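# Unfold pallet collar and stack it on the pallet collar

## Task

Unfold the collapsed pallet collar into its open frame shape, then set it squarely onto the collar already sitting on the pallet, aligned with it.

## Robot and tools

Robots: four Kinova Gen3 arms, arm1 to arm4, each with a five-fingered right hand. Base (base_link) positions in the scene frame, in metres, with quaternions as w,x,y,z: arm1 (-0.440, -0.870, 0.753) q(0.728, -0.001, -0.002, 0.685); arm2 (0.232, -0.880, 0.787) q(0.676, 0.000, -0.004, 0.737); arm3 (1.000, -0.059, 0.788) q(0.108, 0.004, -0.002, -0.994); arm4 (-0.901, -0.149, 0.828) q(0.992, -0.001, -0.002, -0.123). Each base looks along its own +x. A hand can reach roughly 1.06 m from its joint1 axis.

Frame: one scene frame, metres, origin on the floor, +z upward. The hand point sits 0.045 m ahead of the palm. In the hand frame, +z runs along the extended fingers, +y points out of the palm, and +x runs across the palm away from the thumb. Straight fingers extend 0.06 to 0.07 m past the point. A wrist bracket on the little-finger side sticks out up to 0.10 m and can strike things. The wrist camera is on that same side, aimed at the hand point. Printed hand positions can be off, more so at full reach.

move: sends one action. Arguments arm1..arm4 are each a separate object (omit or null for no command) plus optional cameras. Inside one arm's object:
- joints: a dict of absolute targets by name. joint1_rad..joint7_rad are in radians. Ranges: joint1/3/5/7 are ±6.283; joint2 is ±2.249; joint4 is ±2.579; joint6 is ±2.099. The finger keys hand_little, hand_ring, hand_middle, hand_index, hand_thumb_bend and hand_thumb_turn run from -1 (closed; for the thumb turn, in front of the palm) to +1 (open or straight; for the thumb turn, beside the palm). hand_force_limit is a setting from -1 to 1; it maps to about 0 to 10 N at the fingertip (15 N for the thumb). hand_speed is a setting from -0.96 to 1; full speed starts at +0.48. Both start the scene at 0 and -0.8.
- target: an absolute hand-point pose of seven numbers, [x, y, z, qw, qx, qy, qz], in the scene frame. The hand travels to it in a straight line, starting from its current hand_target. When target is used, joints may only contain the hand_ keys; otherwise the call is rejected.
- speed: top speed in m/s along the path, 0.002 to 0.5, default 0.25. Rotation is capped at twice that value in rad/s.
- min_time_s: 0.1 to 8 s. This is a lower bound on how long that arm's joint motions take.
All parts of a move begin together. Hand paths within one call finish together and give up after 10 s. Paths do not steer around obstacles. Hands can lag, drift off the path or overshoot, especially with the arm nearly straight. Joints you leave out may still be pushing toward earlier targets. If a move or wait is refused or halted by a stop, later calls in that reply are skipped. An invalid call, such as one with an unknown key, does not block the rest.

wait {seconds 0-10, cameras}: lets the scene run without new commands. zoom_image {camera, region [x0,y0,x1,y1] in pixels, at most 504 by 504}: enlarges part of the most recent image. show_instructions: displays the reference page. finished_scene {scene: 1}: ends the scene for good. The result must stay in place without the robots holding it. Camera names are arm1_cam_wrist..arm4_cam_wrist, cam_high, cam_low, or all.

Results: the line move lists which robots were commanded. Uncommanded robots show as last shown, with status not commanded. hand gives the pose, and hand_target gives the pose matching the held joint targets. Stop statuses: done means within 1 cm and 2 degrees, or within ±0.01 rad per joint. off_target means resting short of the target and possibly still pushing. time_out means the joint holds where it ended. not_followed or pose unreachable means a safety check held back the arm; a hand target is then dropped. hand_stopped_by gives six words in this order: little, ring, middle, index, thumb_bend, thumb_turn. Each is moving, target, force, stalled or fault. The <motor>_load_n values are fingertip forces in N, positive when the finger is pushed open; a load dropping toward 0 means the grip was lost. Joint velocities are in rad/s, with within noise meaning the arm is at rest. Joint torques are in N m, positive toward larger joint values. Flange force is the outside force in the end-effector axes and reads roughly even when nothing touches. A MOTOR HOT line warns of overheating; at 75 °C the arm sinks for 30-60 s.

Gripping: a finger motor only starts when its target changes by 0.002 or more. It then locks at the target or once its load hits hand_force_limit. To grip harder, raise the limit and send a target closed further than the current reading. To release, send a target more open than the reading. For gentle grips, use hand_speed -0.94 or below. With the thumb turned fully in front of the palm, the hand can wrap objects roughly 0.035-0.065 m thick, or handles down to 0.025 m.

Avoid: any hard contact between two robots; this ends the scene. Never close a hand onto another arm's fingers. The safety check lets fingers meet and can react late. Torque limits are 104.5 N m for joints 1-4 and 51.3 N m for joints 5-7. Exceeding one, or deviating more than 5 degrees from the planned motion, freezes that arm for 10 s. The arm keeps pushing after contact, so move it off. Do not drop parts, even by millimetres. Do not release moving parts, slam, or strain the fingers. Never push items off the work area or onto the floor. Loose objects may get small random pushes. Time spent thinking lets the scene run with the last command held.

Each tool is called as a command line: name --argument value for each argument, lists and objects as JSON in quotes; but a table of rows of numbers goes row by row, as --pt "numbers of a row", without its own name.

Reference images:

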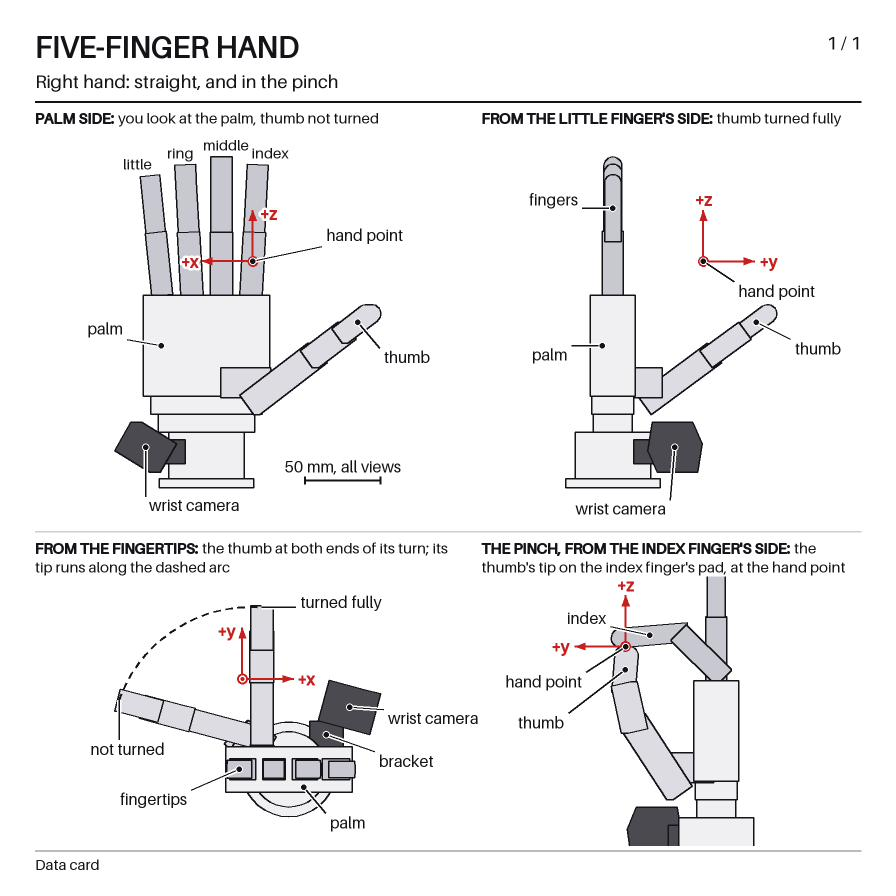

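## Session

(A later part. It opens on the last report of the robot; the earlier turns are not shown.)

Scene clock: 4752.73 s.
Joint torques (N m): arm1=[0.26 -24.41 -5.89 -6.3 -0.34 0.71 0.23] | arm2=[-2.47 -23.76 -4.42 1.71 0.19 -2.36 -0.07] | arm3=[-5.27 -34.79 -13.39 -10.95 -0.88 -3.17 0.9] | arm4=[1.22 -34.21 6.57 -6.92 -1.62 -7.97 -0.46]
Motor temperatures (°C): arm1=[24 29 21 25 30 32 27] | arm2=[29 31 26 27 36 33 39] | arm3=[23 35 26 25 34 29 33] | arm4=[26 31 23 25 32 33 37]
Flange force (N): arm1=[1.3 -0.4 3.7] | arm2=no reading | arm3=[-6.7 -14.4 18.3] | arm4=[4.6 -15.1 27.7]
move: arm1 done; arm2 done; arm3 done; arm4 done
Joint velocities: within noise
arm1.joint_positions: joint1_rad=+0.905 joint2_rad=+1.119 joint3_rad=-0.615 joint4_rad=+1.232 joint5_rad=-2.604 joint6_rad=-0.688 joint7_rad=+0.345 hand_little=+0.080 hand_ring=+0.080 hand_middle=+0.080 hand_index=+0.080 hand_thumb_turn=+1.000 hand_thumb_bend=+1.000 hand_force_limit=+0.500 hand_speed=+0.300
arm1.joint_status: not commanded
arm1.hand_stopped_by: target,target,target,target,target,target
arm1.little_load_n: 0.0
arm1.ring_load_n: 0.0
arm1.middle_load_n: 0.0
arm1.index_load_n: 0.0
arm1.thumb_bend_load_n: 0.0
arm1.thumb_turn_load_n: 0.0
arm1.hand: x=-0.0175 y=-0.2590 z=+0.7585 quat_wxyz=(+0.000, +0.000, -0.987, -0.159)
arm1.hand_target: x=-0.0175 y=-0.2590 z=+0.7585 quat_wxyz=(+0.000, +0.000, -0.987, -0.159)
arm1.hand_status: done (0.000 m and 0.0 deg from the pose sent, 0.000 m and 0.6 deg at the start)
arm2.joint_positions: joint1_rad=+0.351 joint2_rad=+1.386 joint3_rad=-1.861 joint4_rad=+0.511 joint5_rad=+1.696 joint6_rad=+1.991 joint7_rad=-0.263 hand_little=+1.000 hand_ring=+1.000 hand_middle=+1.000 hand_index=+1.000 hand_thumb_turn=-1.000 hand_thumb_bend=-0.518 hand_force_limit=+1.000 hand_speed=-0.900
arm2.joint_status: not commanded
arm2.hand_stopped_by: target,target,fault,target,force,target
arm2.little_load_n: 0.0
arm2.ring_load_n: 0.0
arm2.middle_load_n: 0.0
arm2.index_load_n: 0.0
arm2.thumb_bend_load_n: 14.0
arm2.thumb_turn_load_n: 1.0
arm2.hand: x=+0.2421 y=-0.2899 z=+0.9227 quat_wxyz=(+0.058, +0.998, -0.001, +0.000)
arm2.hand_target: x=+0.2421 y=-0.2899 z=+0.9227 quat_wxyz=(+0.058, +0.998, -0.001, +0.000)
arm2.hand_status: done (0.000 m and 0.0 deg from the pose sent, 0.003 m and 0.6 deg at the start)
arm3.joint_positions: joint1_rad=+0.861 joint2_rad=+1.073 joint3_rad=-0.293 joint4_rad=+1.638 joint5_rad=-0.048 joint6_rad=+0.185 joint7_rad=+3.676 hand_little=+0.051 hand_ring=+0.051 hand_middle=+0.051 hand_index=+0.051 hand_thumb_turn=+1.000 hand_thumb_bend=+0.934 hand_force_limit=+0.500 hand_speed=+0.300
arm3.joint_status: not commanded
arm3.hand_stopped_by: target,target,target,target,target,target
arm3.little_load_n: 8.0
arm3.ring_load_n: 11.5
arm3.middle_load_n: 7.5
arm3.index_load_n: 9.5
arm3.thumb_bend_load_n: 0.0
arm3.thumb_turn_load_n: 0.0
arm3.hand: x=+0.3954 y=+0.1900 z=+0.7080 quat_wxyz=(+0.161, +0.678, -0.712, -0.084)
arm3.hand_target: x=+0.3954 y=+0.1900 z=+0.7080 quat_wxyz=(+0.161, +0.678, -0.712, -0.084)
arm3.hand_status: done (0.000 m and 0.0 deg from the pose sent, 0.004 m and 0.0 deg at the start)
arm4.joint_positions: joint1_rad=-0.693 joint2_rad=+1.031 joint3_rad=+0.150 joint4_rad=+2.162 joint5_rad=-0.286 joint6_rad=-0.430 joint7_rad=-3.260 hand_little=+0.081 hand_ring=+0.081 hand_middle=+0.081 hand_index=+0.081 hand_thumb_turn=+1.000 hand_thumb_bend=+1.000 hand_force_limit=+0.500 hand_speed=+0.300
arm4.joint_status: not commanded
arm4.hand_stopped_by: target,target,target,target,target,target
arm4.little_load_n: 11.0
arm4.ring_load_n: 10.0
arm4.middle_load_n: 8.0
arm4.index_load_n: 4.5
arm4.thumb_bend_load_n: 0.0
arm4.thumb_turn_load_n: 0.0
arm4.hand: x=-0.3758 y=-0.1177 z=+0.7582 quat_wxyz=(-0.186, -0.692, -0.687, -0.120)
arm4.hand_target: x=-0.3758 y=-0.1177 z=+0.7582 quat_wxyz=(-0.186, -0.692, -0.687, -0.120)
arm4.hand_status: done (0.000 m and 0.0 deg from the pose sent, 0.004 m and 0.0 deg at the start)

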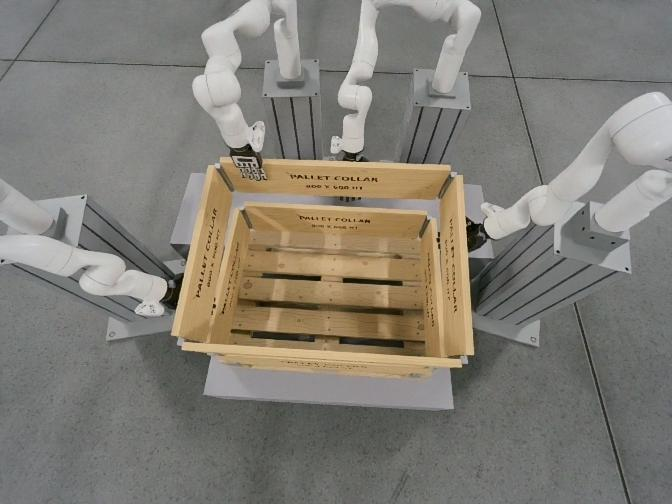

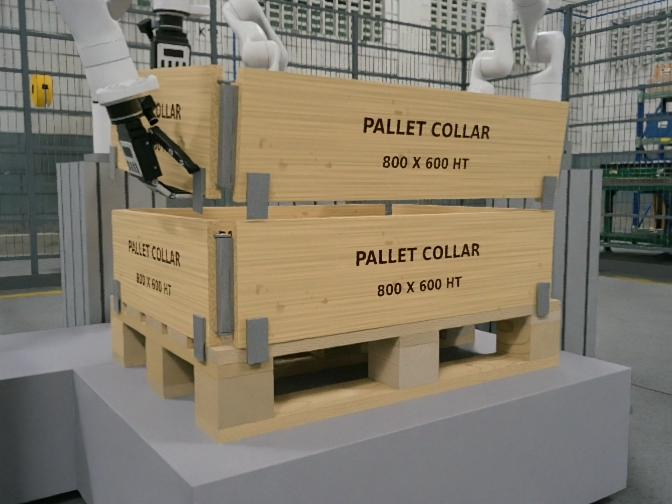

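move --arm1 '{"target": [-0.0160, -0.2550, 0.7565, 0.0001, 0.0004, 0.9872, 0.1593], "speed": 0.01}' --arm2 '{"target": [0.2436, -0.2859, 0.9207, 0.0582, 0.9983, -0.0005, 0], "speed": 0.01}' --arm3 '{"target": [0.3969, 0.1940, 0.7060, -0.1612, -0.6783, 0.7120, 0.0837], "speed": 0.01}' --arm4 '{"target": [-0.3743, -0.1137, 0.7562, 0.1860, 0.6923, 0.6869, 0.1196], "speed": 0.01}' --cameras '[]'

move --arm1 '{"target": [-0.0160, -0.2550, 0.7485, 0.0001, 0.0004, 0.9872, 0.1593], "speed": 0.01}' --arm2 '{"target": [0.2436, -0.2859, 0.9127, 0.0582, 0.9983, -0.0005, 0], "speed": 0.01}' --arm3 '{"target": [0.3969, 0.1940, 0.6980, -0.1612, -0.6783, 0.7120, 0.0837], "speed": 0.01}' --arm4 '{"target": [-0.3743, -0.1137, 0.7482, 0.1860, 0.6923, 0.6869, 0.1196], "speed": 0.01}' --cameras '["all"]'

zoom_image --camera "cam_low" --region '[520, 170, 580, 230]'

zoom_image --camera "cam_low" --region '[180, 170, 270, 240]'

Scene clock: 4772.37 s.
Joint torques (N m): arm1=[0.26 -24.57 -5.86 -6.3 -0.36 0.67 0.23] | arm2=[-2.47 -24.02 -4.11 1.84 0.21 -2.41 -0.05] | arm3=[-5.38 -34.76 -13.56 -10.81 -0.9 -3.13 0.87] | arm4=[1.21 -34.21 6.69 -6.83 -1.66 -7.97 -0.44]
Motor temperatures (°C): arm1=[24 29 21 25 30 32 27] | arm2=[29 31 26 27 36 33 39] | arm3=[23 36 26 25 34 29 33] | arm4=[26 31 23 25 32 33 37]
Flange force (N): arm1=[1.3 -0.4 3.7] | arm2=no reading | arm3=[-6.9 -14.4 18.3] | arm4=[4.5 -14.7 27.7]
move: arm1 done; arm2 done; arm3 done; arm4 done
Joint velocities: within noise
arm1.joint_positions: joint1_rad=+0.899 joint2_rad=+1.129 joint3_rad=-0.616 joint4_rad=+1.213 joint5_rad=-2.604 joint6_rad=-0.696 joint7_rad=+0.348 hand_little=+0.080 hand_ring=+0.080 hand_middle=+0.080 hand_index=+0.080 hand_thumb_turn=+1.000 hand_thumb_bend=+1.000 hand_force_limit=+0.500 hand_speed=+0.300
arm1.joint_status: not commanded
arm1.hand_stopped_by: target,target,target,target,target,target
arm1.little_load_n: 0.0
arm1.ring_load_n: 0.0
arm1.middle_load_n: 0.0
arm1.index_load_n: 0.0
arm1.thumb_bend_load_n: 0.0
arm1.thumb_turn_load_n: 0.0
arm1.hand: x=-0.0160 y=-0.2550 z=+0.7565 quat_wxyz=(+0.000, +0.000, -0.987, -0.159)
arm1.hand_target: x=-0.0160 y=-0.2550 z=+0.7565 quat_wxyz=(+0.000, +0.000, -0.987, -0.159)
arm1.hand_status: done (0.000 m and 0.0 deg from the pose sent, 0.005 m and 0.0 deg at the start)
arm2.joint_positions: joint1_rad=+0.337 joint2_rad=+1.384 joint3_rad=-1.853 joint4_rad=+0.472 joint5_rad=+1.704 joint6_rad=+1.983 joint7_rad=-0.236 hand_little=+1.000 hand_ring=+1.000 hand_middle=+1.000 hand_index=+1.000 hand_thumb_turn=-1.000 hand_thumb_bend=-0.518 hand_force_limit=+1.000 hand_speed=-0.900
arm2.joint_status: not commanded
arm2.hand_stopped_by: target,target,fault,target,force,target
arm2.little_load_n: -0.5
arm2.ring_load_n: 0.0
arm2.middle_load_n: 0.0
arm2.index_load_n: 0.0
arm2.thumb_bend_load_n: 14.0
arm2.thumb_turn_load_n: 1.0
arm2.hand: x=+0.2436 y=-0.2859 z=+0.9207 quat_wxyz=(+0.058, +0.998, +0.000, +0.000)
arm2.hand_target: x=+0.2436 y=-0.2859 z=+0.9207 quat_wxyz=(+0.058, +0.998, +0.000, +0.000)
arm2.hand_status: done (0.000 m and 0.0 deg from the pose sent, 0.005 m and 0.0 deg at the start)
arm3.joint_positions: joint1_rad=+0.871 joint2_rad=+1.079 joint3_rad=-0.295 joint4_rad=+1.634 joint5_rad=-0.044 joint6_rad=+0.187 joint7_rad=+3.683 hand_little=+0.051 hand_ring=+0.051 hand_middle=+0.051 hand_index=+0.051 hand_thumb_turn=+1.000 hand_thumb_bend=+0.934 hand_force_limit=+0.500 hand_speed=+0.300
arm3.joint_status: not commanded
arm3.hand_stopped_by: target,target,target,target,target,target
arm3.little_load_n: 8.5
arm3.ring_load_n: 11.0
arm3.middle_load_n: 7.5
arm3.index_load_n: 9.5
arm3.thumb_bend_load_n: 0.0
arm3.thumb_turn_load_n: 0.0
arm3.hand: x=+0.3969 y=+0.1940 z=+0.7060 quat_wxyz=(+0.161, +0.678, -0.712, -0.084)
arm3.hand_target: x=+0.3969 y=+0.1940 z=+0.7060 quat_wxyz=(+0.161, +0.678, -0.712, -0.084)
arm3.hand_status: done (0.000 m and 0.0 deg from the pose sent, 0.005 m and 0.0 deg at the start)
arm4.joint_positions: joint1_rad=-0.703 joint2_rad=+1.036 joint3_rad=+0.151 joint4_rad=+2.153 joint5_rad=-0.295 joint6_rad=-0.424 joint7_rad=-3.262 hand_little=+0.081 hand_ring=+0.081 hand_middle=+0.081 hand_index=+0.081 hand_thumb_turn=+1.000 hand_thumb_bend=+1.000 hand_force_limit=+0.500 hand_speed=+0.300
arm4.joint_status: not commanded
arm4.hand_stopped_by: target,target,target,target,target,target
arm4.little_load_n: 11.0
arm4.ring_load_n: 10.0
arm4.middle_load_n: 8.0
arm4.index_load_n: 4.5
arm4.thumb_bend_load_n: 0.0
arm4.thumb_turn_load_n: 0.0
arm4.hand: x=-0.3743 y=-0.1137 z=+0.7562 quat_wxyz=(-0.186, -0.692, -0.687, -0.120)
arm4.hand_target: x=-0.3743 y=-0.1137 z=+0.7562 quat_wxyz=(-0.186, -0.692, -0.687, -0.120)
arm4.hand_status: done (0.000 m and 0.0 deg from the pose sent, 0.005 m and 0.0 deg at the start)

Scene clock: 4773.67 s.
Joint torques (N m): arm1=[0.16 -24.68 -5.88 -6.18 -0.34 0.77 0.24] | arm2=[-2.28 -24.17 -4.13 1.75 0.26 -2.33 -0.07] | arm3=[-5.16 -34.65 -13.38 -10.41 -0.79 -3.02 0.91] | arm4=[1.12 -34.14 6.5 -6.23 -1.64 -7.75 -0.42]
Motor temperatures (°C): arm1=[24 29 21 25 30 32 27] | arm2=[29 31 26 27 36 33 39] | arm3=[23 36 26 25 34 29 33] | arm4=[26 31 23 25 32 33 37]
Flange force (N): arm1=[0.9 -0.2 3.7] | arm2=no reading | arm3=[-6.6 -13.9 18.3] | arm4=[4.4 -14.3 28.0]
move: arm1 done; arm2 done; arm3 done; arm4 done
Joint velocities: within noise
arm1.joint_positions: joint1_rad=+0.897 joint2_rad=+1.142 joint3_rad=-0.611 joint4_rad=+1.213 joint5_rad=-2.599 joint6_rad=-0.683 joint7_rad=+0.347 hand_little=+0.080 hand_ring=+0.080 hand_middle=+0.080 hand_index=+0.080 hand_thumb_turn=+1.000 hand_thumb_bend=+1.000 hand_force_limit=+0.500 hand_speed=+0.300
arm1.joint_status: not commanded
arm1.hand_stopped_by: target,target,target,target,target,target
arm1.little_load_n: 0.0
arm1.ring_load_n: 0.0
arm1.middle_load_n: 0.0
arm1.index_load_n: 0.0
arm1.thumb_bend_load_n: 0.0
arm1.thumb_turn_load_n: 0.0
arm1.hand: x=-0.0160 y=-0.2550 z=+0.7485 quat_wxyz=(+0.000, +0.000, -0.987, -0.159)
arm1.hand_target: x=-0.0160 y=-0.2550 z=+0.7485 quat_wxyz=(+0.000, +0.000, -0.987, -0.159)
arm1.hand_status: done (0.000 m and 0.0 deg from the pose sent, 0.008 m and 0.0 deg at the start)
arm2.joint_positions: joint1_rad=+0.345 joint2_rad=+1.398 joint3_rad=-1.854 joint4_rad=+0.492 joint5_rad=+1.704 joint6_rad=+1.974 joint7_rad=-0.247 hand_little=+1.000 hand_ring=+1.000 hand_middle=+1.000 hand_index=+1.000 hand_thumb_turn=-1.000 hand_thumb_bend=-0.518 hand_force_limit=+1.000 hand_speed=-0.900
arm2.joint_status: not commanded
arm2.hand_stopped_by: target,target,fault,target,force,target
arm2.little_load_n: 0.0
arm2.ring_load_n: 0.0
arm2.middle_load_n: 0.0
arm2.index_load_n: 0.0
arm2.thumb_bend_load_n: 13.5
arm2.thumb_turn_load_n: 1.5
arm2.hand: x=+0.2436 y=-0.2859 z=+0.9127 quat_wxyz=(+0.058, +0.998, -0.001, +0.000)
arm2.hand_target: x=+0.2436 y=-0.2859 z=+0.9127 quat_wxyz=(+0.058, +0.998, -0.001, +0.000)
arm2.hand_status: done (0.000 m and 0.0 deg from the pose sent, 0.008 m and 0.0 deg at the start)
arm3.joint_positions: joint1_rad=+0.870 joint2_rad=+1.096 joint3_rad=-0.295 joint4_rad=+1.628 joint5_rad=-0.042 joint6_rad=+0.175 joint7_rad=+3.686 hand_little=+0.051 hand_ring=+0.051 hand_middle=+0.051 hand_index=+0.051 hand_thumb_turn=+1.000 hand_thumb_bend=+0.934 hand_force_limit=+0.500 hand_speed=+0.300
arm3.joint_status: not commanded
arm3.hand_stopped_by: target,target,target,target,target,target
arm3.little_load_n: 8.5
arm3.ring_load_n: 11.0
arm3.middle_load_n: 7.5
arm3.index_load_n: 9.0
arm3.thumb_bend_load_n: 0.0
arm3.thumb_turn_load_n: 0.0
arm3.hand: x=+0.3969 y=+0.1940 z=+0.6980 quat_wxyz=(+0.161, +0.678, -0.712, -0.084)
arm3.hand_target: x=+0.3969 y=+0.1940 z=+0.6980 quat_wxyz=(+0.161, +0.678, -0.712, -0.084)
arm3.hand_status: done (0.000 m and 0.0 deg from the pose sent, 0.008 m and 0.0 deg at the start)
arm4.joint_positions: joint1_rad=-0.700 joint2_rad=+1.058 joint3_rad=+0.146 joint4_rad=+2.145 joint5_rad=-0.294 joint6_rad=-0.439 joint7_rad=-3.265 hand_little=+0.081 hand_ring=+0.081 hand_middle=+0.081 hand_index=+0.081 hand_thumb_turn=+1.000 hand_thumb_bend=+1.000 hand_force_limit=+0.500 hand_speed=+0.300
arm4.joint_status: not commanded
arm4.hand_stopped_by: target,target,target,target,target,target
arm4.little_load_n: 11.0
arm4.ring_load_n: 10.0
arm4.middle_load_n: 8.0
arm4.index_load_n: 4.5
arm4.thumb_bend_load_n: 0.0
arm4.thumb_turn_load_n: 0.0
arm4.hand: x=-0.3743 y=-0.1137 z=+0.7482 quat_wxyz=(-0.186, -0.692, -0.687, -0.120)
arm4.hand_target: x=-0.3743 y=-0.1137 z=+0.7482 quat_wxyz=(-0.186, -0.692, -0.687, -0.120)
arm4.hand_status: done (0.000 m and 0.0 deg from the pose sent, 0.008 m and 0.0 deg at the start)
pictures: arm1_cam_wrist, arm2_cam_wrist, arm3_cam_wrist, arm4_cam_wrist, cam_high, cam_low

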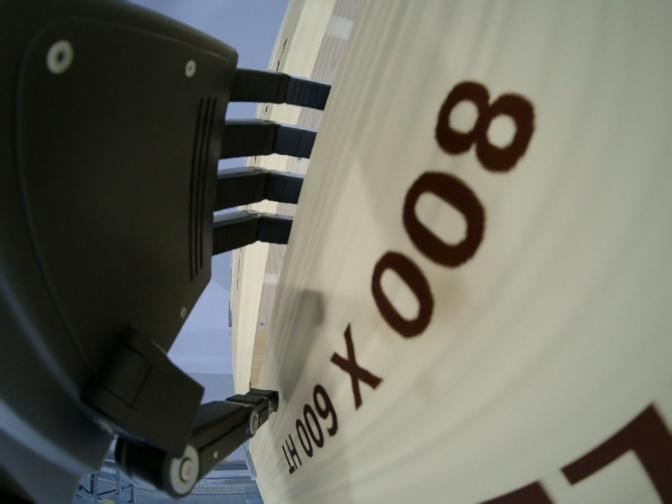

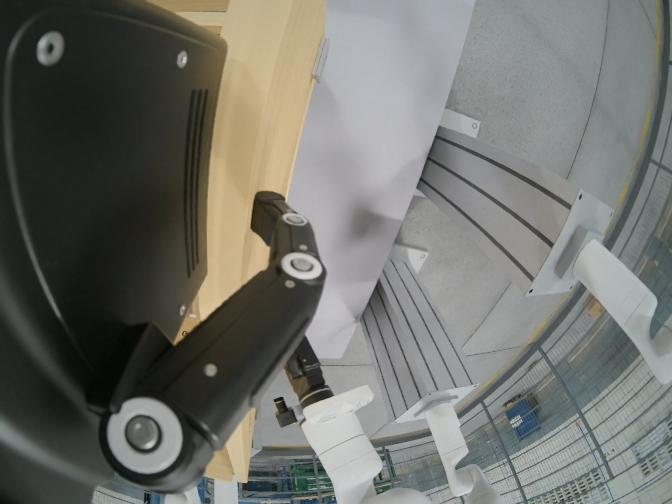

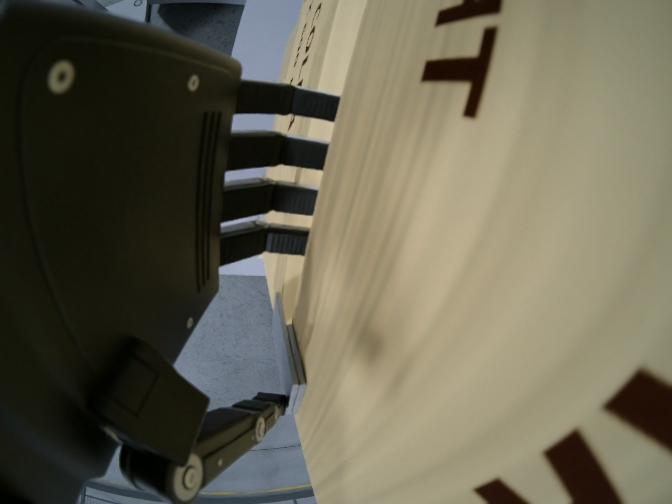

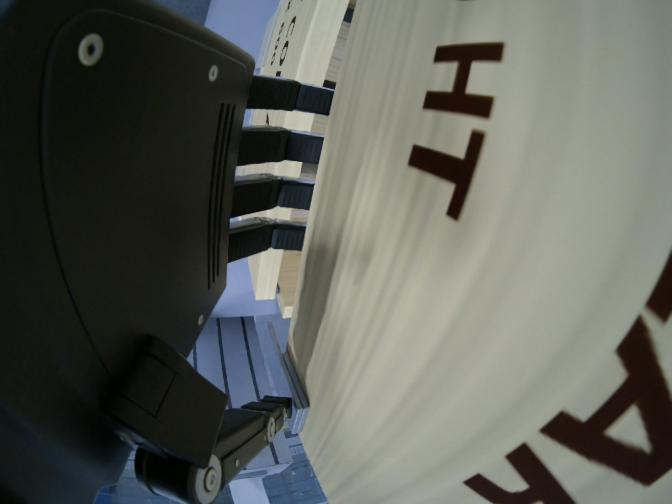

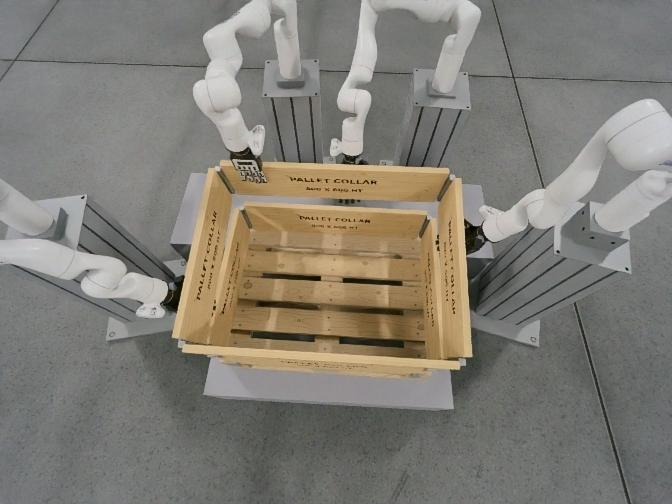

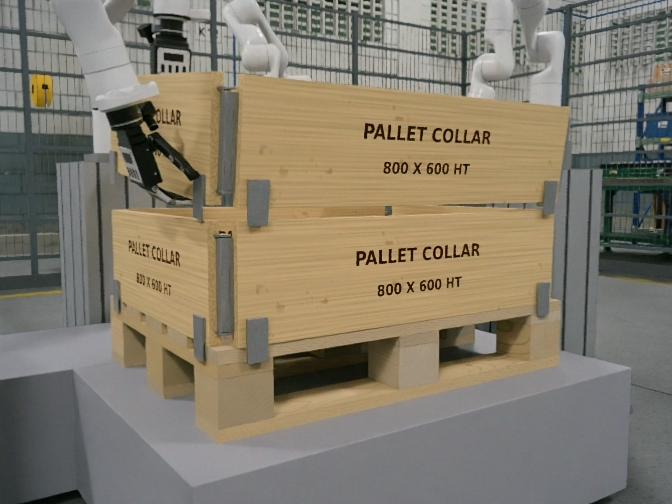

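Scaled by 8.400.

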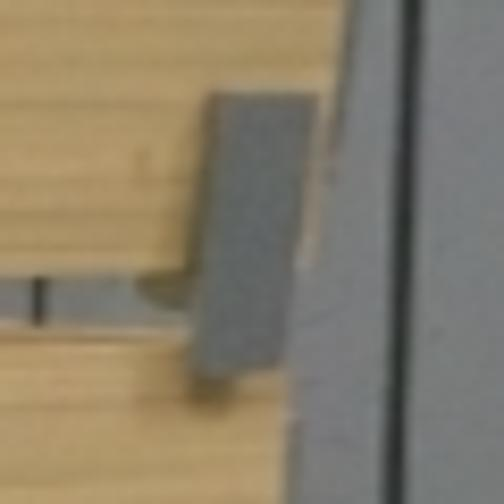

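Scaled by 5.600.

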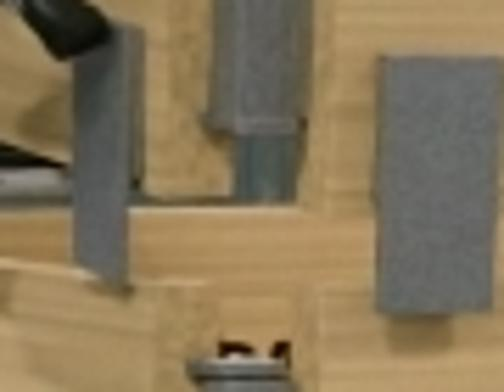

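move --arm1 '{"target": [-0.0160, -0.2550, 0.7405, 0.0001, 0.0004, 0.9872, 0.1593], "speed": 0.01}' --arm2 '{"target": [0.2436, -0.2859, 0.9047, 0.0582, 0.9983, -0.0005, 0], "speed": 0.01}' --arm3 '{"target": [0.3969, 0.1940, 0.6900, -0.1612, -0.6783, 0.7120, 0.0837], "speed": 0.01}' --arm4 '{"target": [-0.3743, -0.1137, 0.7402, 0.1860, 0.6923, 0.6869, 0.1196], "speed": 0.01}' --cameras '["cam_high", "cam_low"]'

zoom_image --camera "cam_low" --region '[520, 170, 580, 230]'

zoom_image --camera "cam_low" --region '[180, 170, 270, 240]'

zoom_image --camera "cam_high" --region '[160, 320, 240, 380]'

zoom_image --camera "cam_high" --region '[400, 330, 480, 390]'

Scene clock: 4785.47 s.
Joint torques (N m): arm1=[0.25 -24.74 -5.79 -6.21 -0.4 0.74 0.26] | arm2=[-2.31 -24.16 -4.29 1.77 0.24 -2.3 -0.02] | arm3=[-5.11 -34.67 -13.39 -10.12 -0.7 -2.94 0.92] | arm4=[1.13 -34.25 6.51 -5.83 -1.66 -7.73 -0.41]
Motor temperatures (°C): arm1=[24 29 21 25 30 32 27] | arm2=[29 31 26 27 36 33 39] | arm3=[23 36 26 25 34 29 33] | arm4=[26 31 23 25 32 33 37]
Flange force (N): arm1=[1.4 -0.5 3.6] | arm2=no reading | arm3=[-6.5 -13.8 18.3] | arm4=[4.6 -14.1 28.2]
move: arm1 done; arm2 done; arm3 done; arm4 done
Joint velocities: within noise
arm1.joint_positions: joint1_rad=+0.895 joint2_rad=+1.154 joint3_rad=-0.605 joint4_rad=+1.213 joint5_rad=-2.595 joint6_rad=-0.670 joint7_rad=+0.346 hand_little=+0.080 hand_ring=+0.080 hand_middle=+0.080 hand_index=+0.080 hand_thumb_turn=+1.000 hand_thumb_bend=+1.000 hand_force_limit=+0.500 hand_speed=+0.300
arm1.joint_status: not commanded
arm1.hand_stopped_by: target,target,target,target,target,target
arm1.little_load_n: 0.5
arm1.ring_load_n: 0.0
arm1.middle_load_n: 0.0
arm1.index_load_n: 0.0
arm1.thumb_bend_load_n: 0.0
arm1.thumb_turn_load_n: 0.0
arm1.hand: x=-0.0160 y=-0.2550 z=+0.7405 quat_wxyz=(+0.000, +0.000, -0.987, -0.159)
arm1.hand_target: x=-0.0160 y=-0.2550 z=+0.7405 quat_wxyz=(+0.000, +0.000, -0.987, -0.159)
arm1.hand_status: done (0.000 m and 0.0 deg from the pose sent, 0.008 m and 0.0 deg at the start)
arm2.joint_positions: joint1_rad=+0.352 joint2_rad=+1.411 joint3_rad=-1.854 joint4_rad=+0.510 joint5_rad=+1.704 joint6_rad=+1.966 joint7_rad=-0.257 hand_little=+1.000 hand_ring=+1.000 hand_middle=+1.000 hand_index=+1.000 hand_thumb_turn=-1.000 hand_thumb_bend=-0.518 hand_force_limit=+1.000 hand_speed=-0.900
arm2.joint_status: not commanded
arm2.hand_stopped_by: target,target,fault,target,force,target
arm2.little_load_n: 0.0
arm2.ring_load_n: 0.0
arm2.middle_load_n: 0.0
arm2.index_load_n: 0.0
arm2.thumb_bend_load_n: 14.0
arm2.thumb_turn_load_n: 1.0
arm2.hand: x=+0.2436 y=-0.2859 z=+0.9047 quat_wxyz=(+0.058, +0.998, -0.001, +0.000)
arm2.hand_target: x=+0.2436 y=-0.2859 z=+0.9047 quat_wxyz=(+0.058, +0.998, +0.000, +0.000)
arm2.hand_status: done (0.000 m and 0.0 deg from the pose sent, 0.008 m and 0.0 deg at the start)
arm3.joint_positions: joint1_rad=+0.870 joint2_rad=+1.113 joint3_rad=-0.295 joint4_rad=+1.623 joint5_rad=-0.040 joint6_rad=+0.164 joint7_rad=+3.688 hand_little=+0.051 hand_ring=+0.051 hand_middle=+0.051 hand_index=+0.051 hand_thumb_turn=+1.000 hand_thumb_bend=+0.934 hand_force_limit=+0.500 hand_speed=+0.300
arm3.joint_status: not commanded
arm3.hand_stopped_by: target,target,target,target,target,target
arm3.little_load_n: 8.5
arm3.ring_load_n: 11.0
arm3.middle_load_n: 7.5
arm3.index_load_n: 9.0
arm3.thumb_bend_load_n: 0.0
arm3.thumb_turn_load_n: 0.0
arm3.hand: x=+0.3969 y=+0.1940 z=+0.6900 quat_wxyz=(+0.161, +0.678, -0.712, -0.084)
arm3.hand_target: x=+0.3969 y=+0.1940 z=+0.6900 quat_wxyz=(+0.161, +0.678, -0.712, -0.084)
arm3.hand_status: done (0.000 m and 0.0 deg from the pose sent, 0.008 m and 0.0 deg at the start)
arm4.joint_positions: joint1_rad=-0.696 joint2_rad=+1.081 joint3_rad=+0.141 joint4_rad=+2.138 joint5_rad=-0.293 joint6_rad=-0.454 joint7_rad=-3.268 hand_little=+0.081 hand_ring=+0.081 hand_middle=+0.081 hand_index=+0.081 hand_thumb_turn=+1.000 hand_thumb_bend=+1.000 hand_force_limit=+0.500 hand_speed=+0.300
arm4.joint_status: not commanded
arm4.hand_stopped_by: target,target,target,target,target,target
arm4.little_load_n: 11.0
arm4.ring_load_n: 9.5
arm4.middle_load_n: 7.5
arm4.index_load_n: 4.0
arm4.thumb_bend_load_n: 0.0
arm4.thumb_turn_load_n: 0.0
arm4.hand: x=-0.3743 y=-0.1137 z=+0.7402 quat_wxyz=(-0.186, -0.692, -0.687, -0.120)
arm4.hand_target: x=-0.3743 y=-0.1137 z=+0.7402 quat_wxyz=(-0.186, -0.692, -0.687, -0.120)
arm4.hand_status: done (0.000 m and 0.0 deg from the pose sent, 0.008 m and 0.0 deg at the start)

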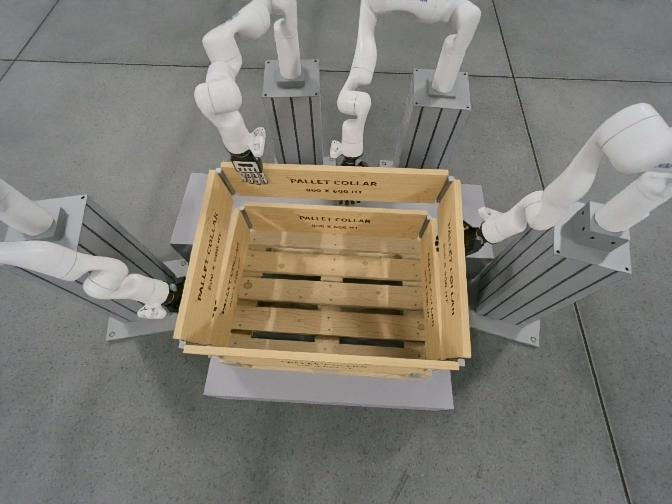

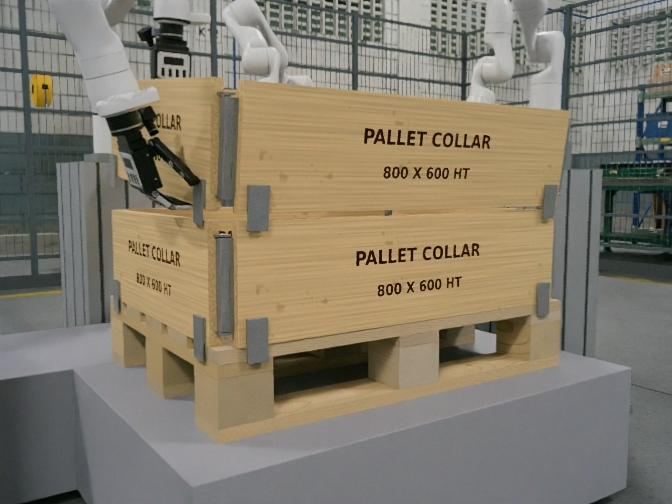

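Scaled by 8.400.

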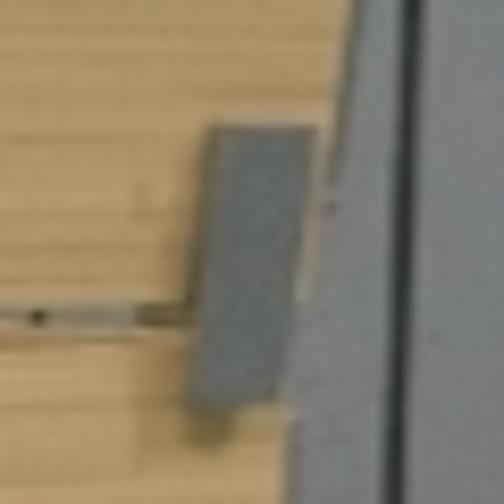

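Scaled by 5.600.

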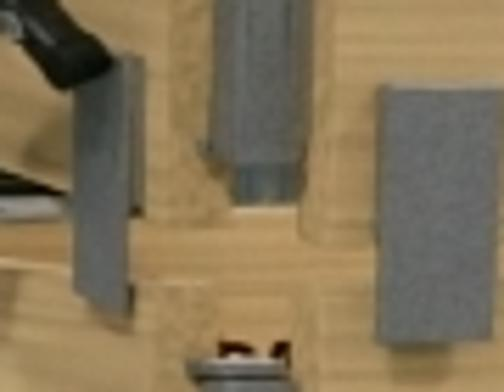

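Scaled by 6.300.

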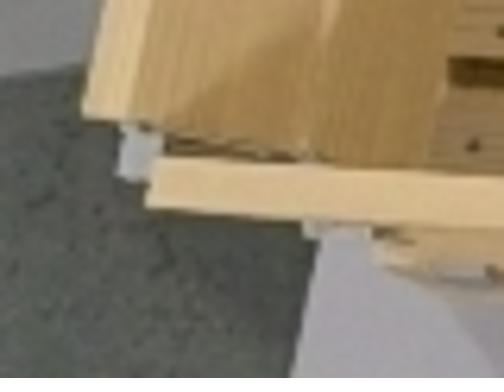

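Scaled by 6.300.

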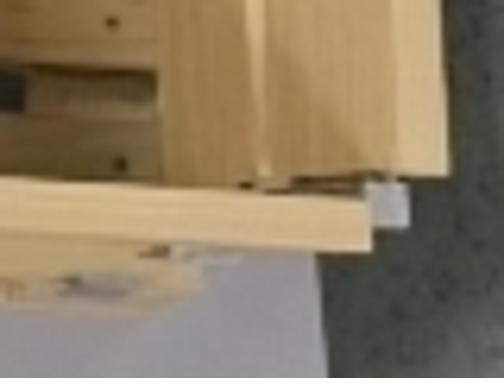

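move --arm1 '{"target": [-0.0160, -0.2550, 0.7345, 0.0001, 0.0004, 0.9872, 0.1593], "speed": 0.01}' --arm2 '{"target": [0.2436, -0.2859, 0.8987, 0.0582, 0.9983, -0.0005, 0], "speed": 0.01}' --arm3 '{"target": [0.3969, 0.1940, 0.6840, -0.1612, -0.6783, 0.7120, 0.0837], "speed": 0.01}' --arm4 '{"target": [-0.3743, -0.1137, 0.7342, 0.1860, 0.6923, 0.6869, 0.1196], "speed": 0.01}' --cameras '["all"]'

zoom_image --camera "cam_low" --region '[520, 170, 580, 230]'

zoom_image --camera "cam_low" --region '[120, 170, 270, 250]'

Scene clock: 4807.67 s.
Joint torques (N m): arm1=[0.2 -24.7 -5.86 -6.19 -0.37 0.75 0.22] | arm2=[-2.22 -24.23 -4.38 1.78 0.34 -2.35 -0.05] | arm3=[-5.12 -34.65 -13.41 -9.86 -0.65 -2.9 0.94] | arm4=[1.13 -34.21 6.43 -5.58 -1.67 -7.65 -0.42]
Motor temperatures (°C): arm1=[24 29 21 25 30 32 27] | arm2=[29 31 26 27 36 33 39] | arm3=[23 35 26 25 34 29 33] | arm4=[26 31 23 25 32 33 37]
Flange force (N): arm1=[1.6 -0.8 3.4] | arm2=no reading | arm3=[-6.6 -13.5 18.3] | arm4=[4.5 -14.0 28.1]
move: arm1 done; arm2 done; arm3 done; arm4 done
Joint velocities: within noise
arm1.joint_positions: joint1_rad=+0.893 joint2_rad=+1.164 joint3_rad=-0.602 joint4_rad=+1.212 joint5_rad=-2.591 joint6_rad=-0.661 joint7_rad=+0.345 hand_little=+0.080 hand_ring=+0.080 hand_middle=+0.080 hand_index=+0.080 hand_thumb_turn=+1.000 hand_thumb_bend=+1.000 hand_force_limit=+0.500 hand_speed=+0.300
arm1.joint_status: not commanded
arm1.hand_stopped_by: target,target,target,target,target,target
arm1.little_load_n: 0.0
arm1.ring_load_n: 0.0
arm1.middle_load_n: 0.0
arm1.index_load_n: 0.0
arm1.thumb_bend_load_n: 0.0
arm1.thumb_turn_load_n: 0.0
arm1.hand: x=-0.0160 y=-0.2550 z=+0.7345 quat_wxyz=(+0.000, +0.000, -0.987, -0.159)
arm1.hand_target: x=-0.0160 y=-0.2550 z=+0.7345 quat_wxyz=(+0.000, +0.000, -0.987, -0.159)
arm1.hand_status: done (0.000 m and 0.0 deg from the pose sent, 0.006 m and 0.0 deg at the start)
arm2.joint_positions: joint1_rad=+0.357 joint2_rad=+1.420 joint3_rad=-1.854 joint4_rad=+0.522 joint5_rad=+1.705 joint6_rad=+1.959 joint7_rad=-0.264 hand_little=+1.000 hand_ring=+1.000 hand_middle=+1.000 hand_index=+1.000 hand_thumb_turn=-1.000 hand_thumb_bend=-0.518 hand_force_limit=+1.000 hand_speed=-0.900
arm2.joint_status: not commanded
arm2.hand_stopped_by: target,target,fault,target,force,target
arm2.little_load_n: 0.0
arm2.ring_load_n: 0.0
arm2.middle_load_n: 0.0
arm2.index_load_n: 0.0
arm2.thumb_bend_load_n: 13.5
arm2.thumb_turn_load_n: 1.5
arm2.hand: x=+0.2436 y=-0.2859 z=+0.8987 quat_wxyz=(+0.058, +0.998, -0.001, +0.000)
arm2.hand_target: x=+0.2436 y=-0.2859 z=+0.8987 quat_wxyz=(+0.058, +0.998, -0.001, +0.000)
arm2.hand_status: done (0.000 m and 0.0 deg from the pose sent, 0.006 m and 0.0 deg at the start)
arm3.joint_positions: joint1_rad=+0.870 joint2_rad=+1.127 joint3_rad=-0.294 joint4_rad=+1.618 joint5_rad=-0.038 joint6_rad=+0.156 joint7_rad=+3.691 hand_little=+0.051 hand_ring=+0.051 hand_middle=+0.051 hand_index=+0.051 hand_thumb_turn=+1.000 hand_thumb_bend=+0.934 hand_force_limit=+0.500 hand_speed=+0.300
arm3.joint_status: not commanded
arm3.hand_stopped_by: target,target,target,target,target,target
arm3.little_load_n: 8.5
arm3.ring_load_n: 11.5
arm3.middle_load_n: 7.5
arm3.index_load_n: 9.0
arm3.thumb_bend_load_n: 0.0
arm3.thumb_turn_load_n: 0.0
arm3.hand: x=+0.3969 y=+0.1940 z=+0.6840 quat_wxyz=(+0.161, +0.678, -0.712, -0.084)
arm3.hand_target: x=+0.3969 y=+0.1940 z=+0.6840 quat_wxyz=(+0.161, +0.678, -0.712, -0.084)
arm3.hand_status: done (0.000 m and 0.0 deg from the pose sent, 0.006 m and 0.0 deg at the start)
arm4.joint_positions: joint1_rad=-0.694 joint2_rad=+1.097 joint3_rad=+0.137 joint4_rad=+2.132 joint5_rad=-0.293 joint6_rad=-0.465 joint7_rad=-3.271 hand_little=+0.081 hand_ring=+0.081 hand_middle=+0.081 hand_index=+0.081 hand_thumb_turn=+1.000 hand_thumb_bend=+1.000 hand_force_limit=+0.500 hand_speed=+0.300
arm4.joint_status: not commanded
arm4.hand_stopped_by: target,target,target,target,target,target
arm4.little_load_n: 10.5
arm4.ring_load_n: 10.0
arm4.middle_load_n: 8.0
arm4.index_load_n: 4.0
arm4.thumb_bend_load_n: 0.0
arm4.thumb_turn_load_n: 0.0
arm4.hand: x=-0.3743 y=-0.1137 z=+0.7342 quat_wxyz=(-0.186, -0.692, -0.687, -0.120)
arm4.hand_target: x=-0.3743 y=-0.1137 z=+0.7342 quat_wxyz=(-0.186, -0.692, -0.687, -0.120)
arm4.hand_status: done (0.000 m and 0.0 deg from the pose sent, 0.006 m and 0.0 deg at the start)
pictures: arm1_cam_wrist, arm2_cam_wrist, arm3_cam_wrist, arm4_cam_wrist, cam_high, cam_low

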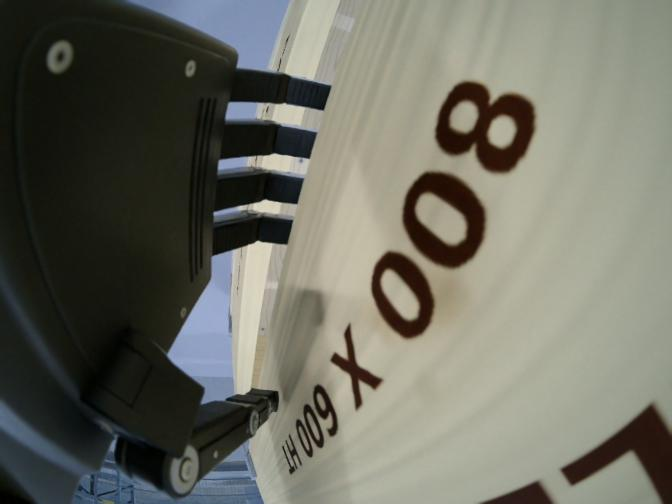

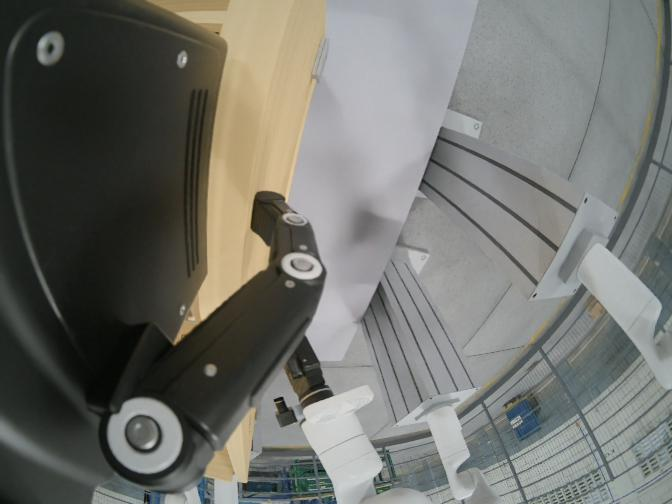

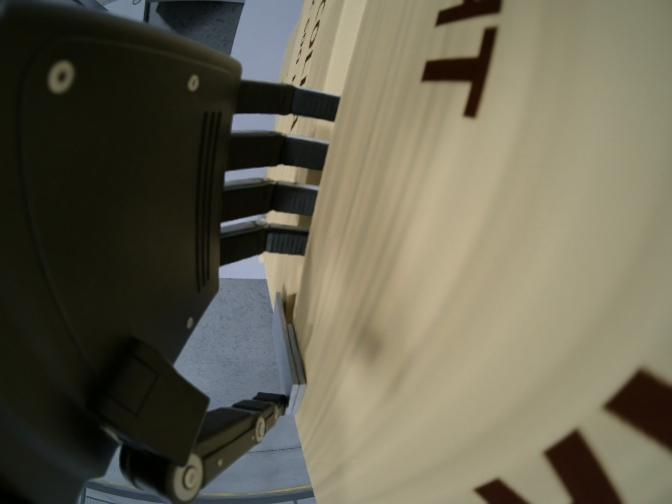

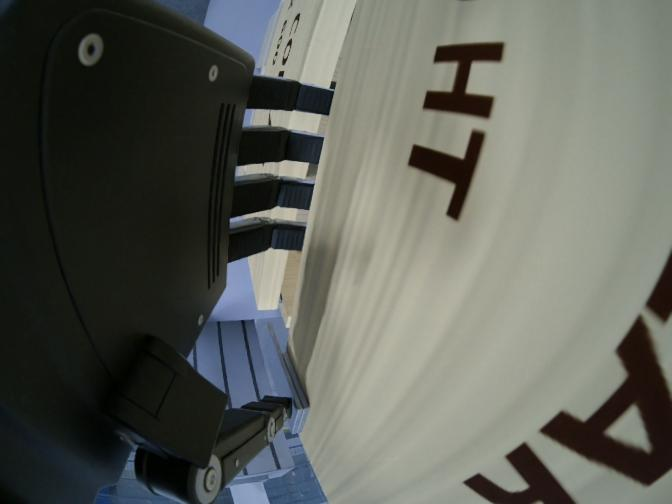

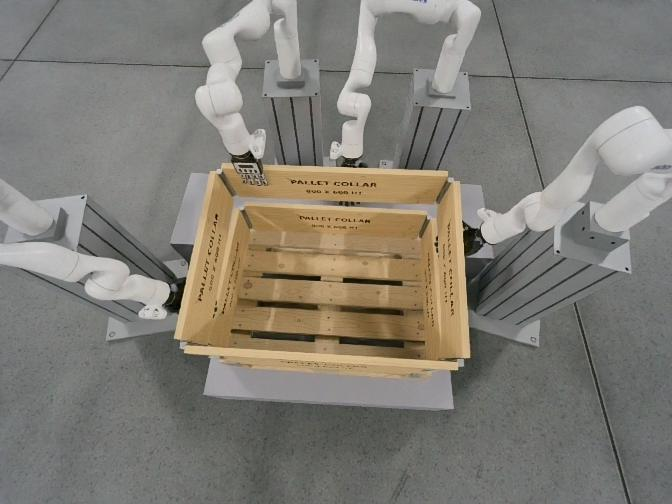

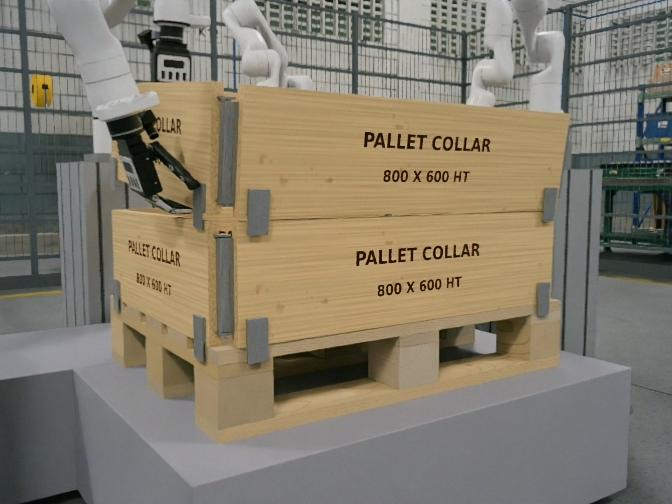

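Scaled by 8.400.

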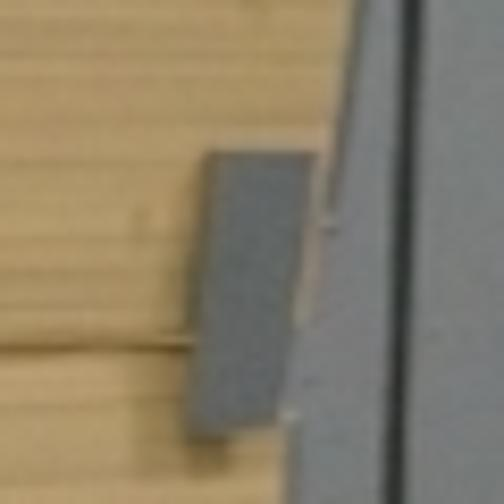

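Scaled by 3.360.

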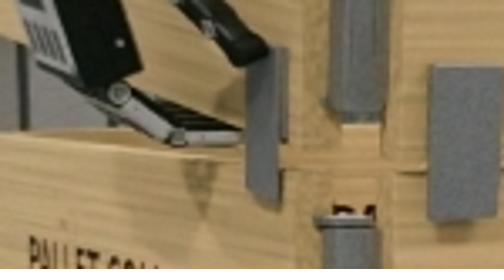

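zoom_image --camera "cam_low" --region '[140, 185, 210, 235]'

zoom_image --camera "cam_low" --region '[200, 190, 270, 240]'

zoom_image --camera "cam_low" --region '[360, 190, 430, 240]'

Scaled by 7.200.

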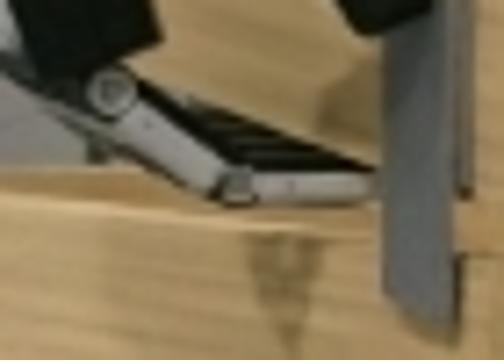

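Scaled by 7.200.

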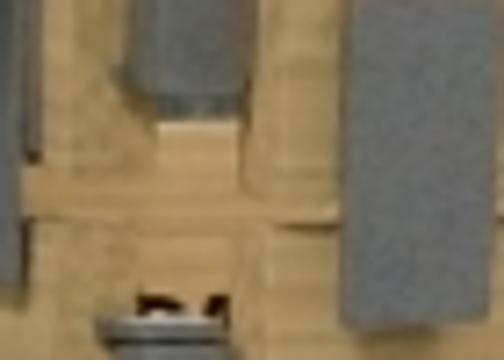

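Scaled by 7.200.

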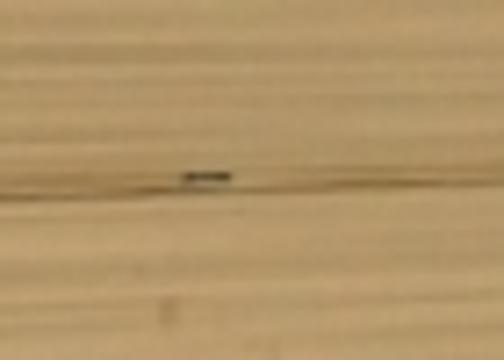

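move --arm1 '{"target": [-0.0160, -0.2550, 0.7325, 0.0001, 0.0004, 0.9872, 0.1593], "speed": 0.01}' --arm2 '{"target": [0.2436, -0.2859, 0.8967, 0.0582, 0.9983, -0.0005, 0], "speed": 0.01}' --arm3 '{"target": [0.3969, 0.1940, 0.6820, -0.1612, -0.6783, 0.7120, 0.0837], "speed": 0.01}' --arm4 '{"target": [-0.3743, -0.1137, 0.7322, 0.1860, 0.6923, 0.6869, 0.1196], "speed": 0.01}' --cameras '["cam_low"]'

zoom_image --camera "cam_low" --region '[140, 185, 210, 235]'

zoom_image --camera "cam_low" --region '[360, 190, 430, 240]'

Scene clock: 4825.67 s.
Joint torques (N m): arm1=[0.24 -24.67 -5.81 -6.13 -0.34 0.73 0.22] | arm2=[-2.16 -24.21 -4.42 1.79 0.3 -2.31 -0.1] | arm3=[-5.09 -34.62 -13.39 -9.83 -0.62 -2.91 0.93] | arm4=[1.1 -34.23 6.42 -5.5 -1.7 -7.63 -0.38]
Motor temperatures (°C): arm1=[24 29 21 25 30 32 27] | arm2=[29 31 26 27 36 33 39] | arm3=[23 35 26 25 34 29 33] | arm4=[26 31 23 25 32 33 37]
Flange force (N): arm1=[1.6 -0.7 3.4] | arm2=[3.3 5.4 -3.7] | arm3=[-6.6 -13.5 18.2] | arm4=[4.4 -14.1 28.1]
move: arm1 done; arm2 done; arm3 done; arm4 done
Joint velocities: within noise
arm1.joint_positions: joint1_rad=+0.893 joint2_rad=+1.167 joint3_rad=-0.600 joint4_rad=+1.212 joint5_rad=-2.590 joint6_rad=-0.658 joint7_rad=+0.345 hand_little=+0.080 hand_ring=+0.080 hand_middle=+0.080 hand_index=+0.080 hand_thumb_turn=+1.000 hand_thumb_bend=+1.000 hand_force_limit=+0.500 hand_speed=+0.300
arm1.joint_status: not commanded
arm1.hand_stopped_by: target,target,target,target,target,target
arm1.little_load_n: 0.0
arm1.ring_load_n: 0.0
arm1.middle_load_n: 0.0
arm1.index_load_n: 0.0
arm1.thumb_bend_load_n: 0.0
arm1.thumb_turn_load_n: 0.0
arm1.hand: x=-0.0160 y=-0.2550 z=+0.7325 quat_wxyz=(+0.000, +0.000, -0.987, -0.159)
arm1.hand_target: x=-0.0160 y=-0.2550 z=+0.7325 quat_wxyz=(+0.000, +0.000, -0.987, -0.159)
arm1.hand_status: done (0.000 m and 0.0 deg from the pose sent, 0.002 m and 0.0 deg at the start)
arm2.joint_positions: joint1_rad=+0.358 joint2_rad=+1.424 joint3_rad=-1.853 joint4_rad=+0.526 joint5_rad=+1.705 joint6_rad=+1.957 joint7_rad=-0.266 hand_little=+1.000 hand_ring=+1.000 hand_middle=+1.000 hand_index=+1.000 hand_thumb_turn=-1.000 hand_thumb_bend=-0.518 hand_force_limit=+1.000 hand_speed=-0.900
arm2.joint_status: not commanded
arm2.hand_stopped_by: target,target,fault,target,force,target
arm2.little_load_n: 0.0
arm2.ring_load_n: 0.0
arm2.middle_load_n: 0.0
arm2.index_load_n: 0.5
arm2.thumb_bend_load_n: 13.5
arm2.thumb_turn_load_n: 1.0
arm2.hand: x=+0.2436 y=-0.2859 z=+0.8967 quat_wxyz=(+0.058, +0.998, -0.001, +0.000)
arm2.hand_target: x=+0.2436 y=-0.2859 z=+0.8967 quat_wxyz=(+0.058, +0.998, -0.001, +0.000)
arm2.hand_status: done (0.000 m and 0.0 deg from the pose sent, 0.002 m and 0.0 deg at the start)
arm3.joint_positions: joint1_rad=+0.870 joint2_rad=+1.131 joint3_rad=-0.294 joint4_rad=+1.617 joint5_rad=-0.038 joint6_rad=+0.153 joint7_rad=+3.691 hand_little=+0.051 hand_ring=+0.051 hand_middle=+0.051 hand_index=+0.051 hand_thumb_turn=+1.000 hand_thumb_bend=+0.934 hand_force_limit=+0.500 hand_speed=+0.300
arm3.joint_status: not commanded
arm3.hand_stopped_by: target,target,target,target,target,target
arm3.little_load_n: 8.5
arm3.ring_load_n: 11.0
arm3.middle_load_n: 7.5
arm3.index_load_n: 9.0
arm3.thumb_bend_load_n: 0.0
arm3.thumb_turn_load_n: 0.0
arm3.hand: x=+0.3969 y=+0.1940 z=+0.6820 quat_wxyz=(+0.161, +0.678, -0.712, -0.084)
arm3.hand_target: x=+0.3969 y=+0.1940 z=+0.6820 quat_wxyz=(+0.161, +0.678, -0.712, -0.084)
arm3.hand_status: done (0.000 m and 0.0 deg from the pose sent, 0.002 m and 0.0 deg at the start)
arm4.joint_positions: joint1_rad=-0.693 joint2_rad=+1.102 joint3_rad=+0.136 joint4_rad=+2.129 joint5_rad=-0.292 joint6_rad=-0.468 joint7_rad=-3.272 hand_little=+0.081 hand_ring=+0.081 hand_middle=+0.081 hand_index=+0.081 hand_thumb_turn=+1.000 hand_thumb_bend=+1.000 hand_force_limit=+0.500 hand_speed=+0.300
arm4.joint_status: not commanded
arm4.hand_stopped_by: target,target,target,target,target,target
arm4.little_load_n: 11.0
arm4.ring_load_n: 9.5
arm4.middle_load_n: 8.0
arm4.index_load_n: 4.5
arm4.thumb_bend_load_n: 0.0
arm4.thumb_turn_load_n: 0.0
arm4.hand: x=-0.3743 y=-0.1137 z=+0.7322 quat_wxyz=(-0.186, -0.692, -0.687, -0.120)
arm4.hand_target: x=-0.3743 y=-0.1137 z=+0.7322 quat_wxyz=(-0.186, -0.692, -0.687, -0.120)
arm4.hand_status: done (0.000 m and 0.0 deg from the pose sent, 0.002 m and 0.0 deg at the start)

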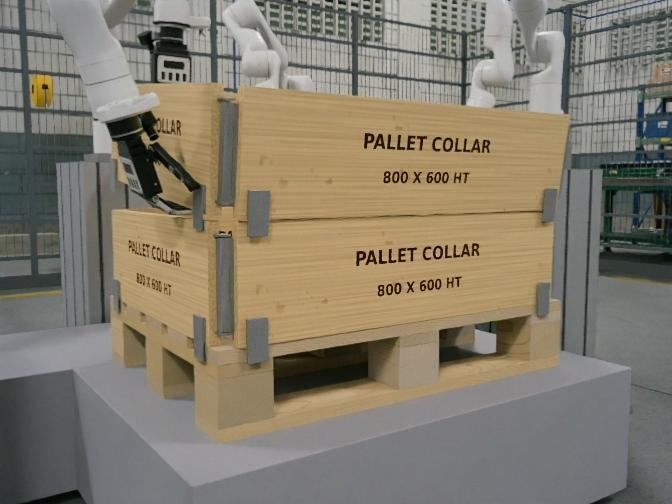

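Scaled by 7.200.

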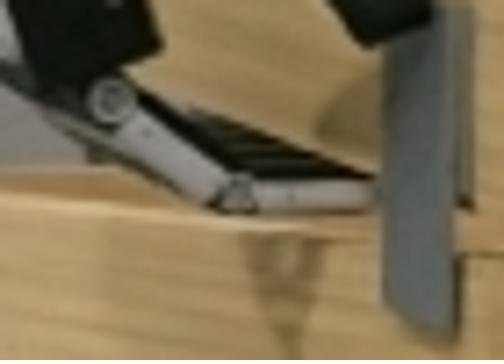

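Scaled by 7.200.

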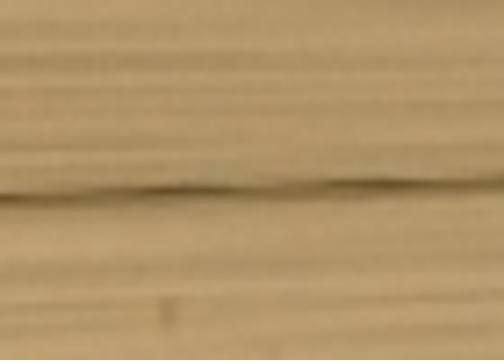

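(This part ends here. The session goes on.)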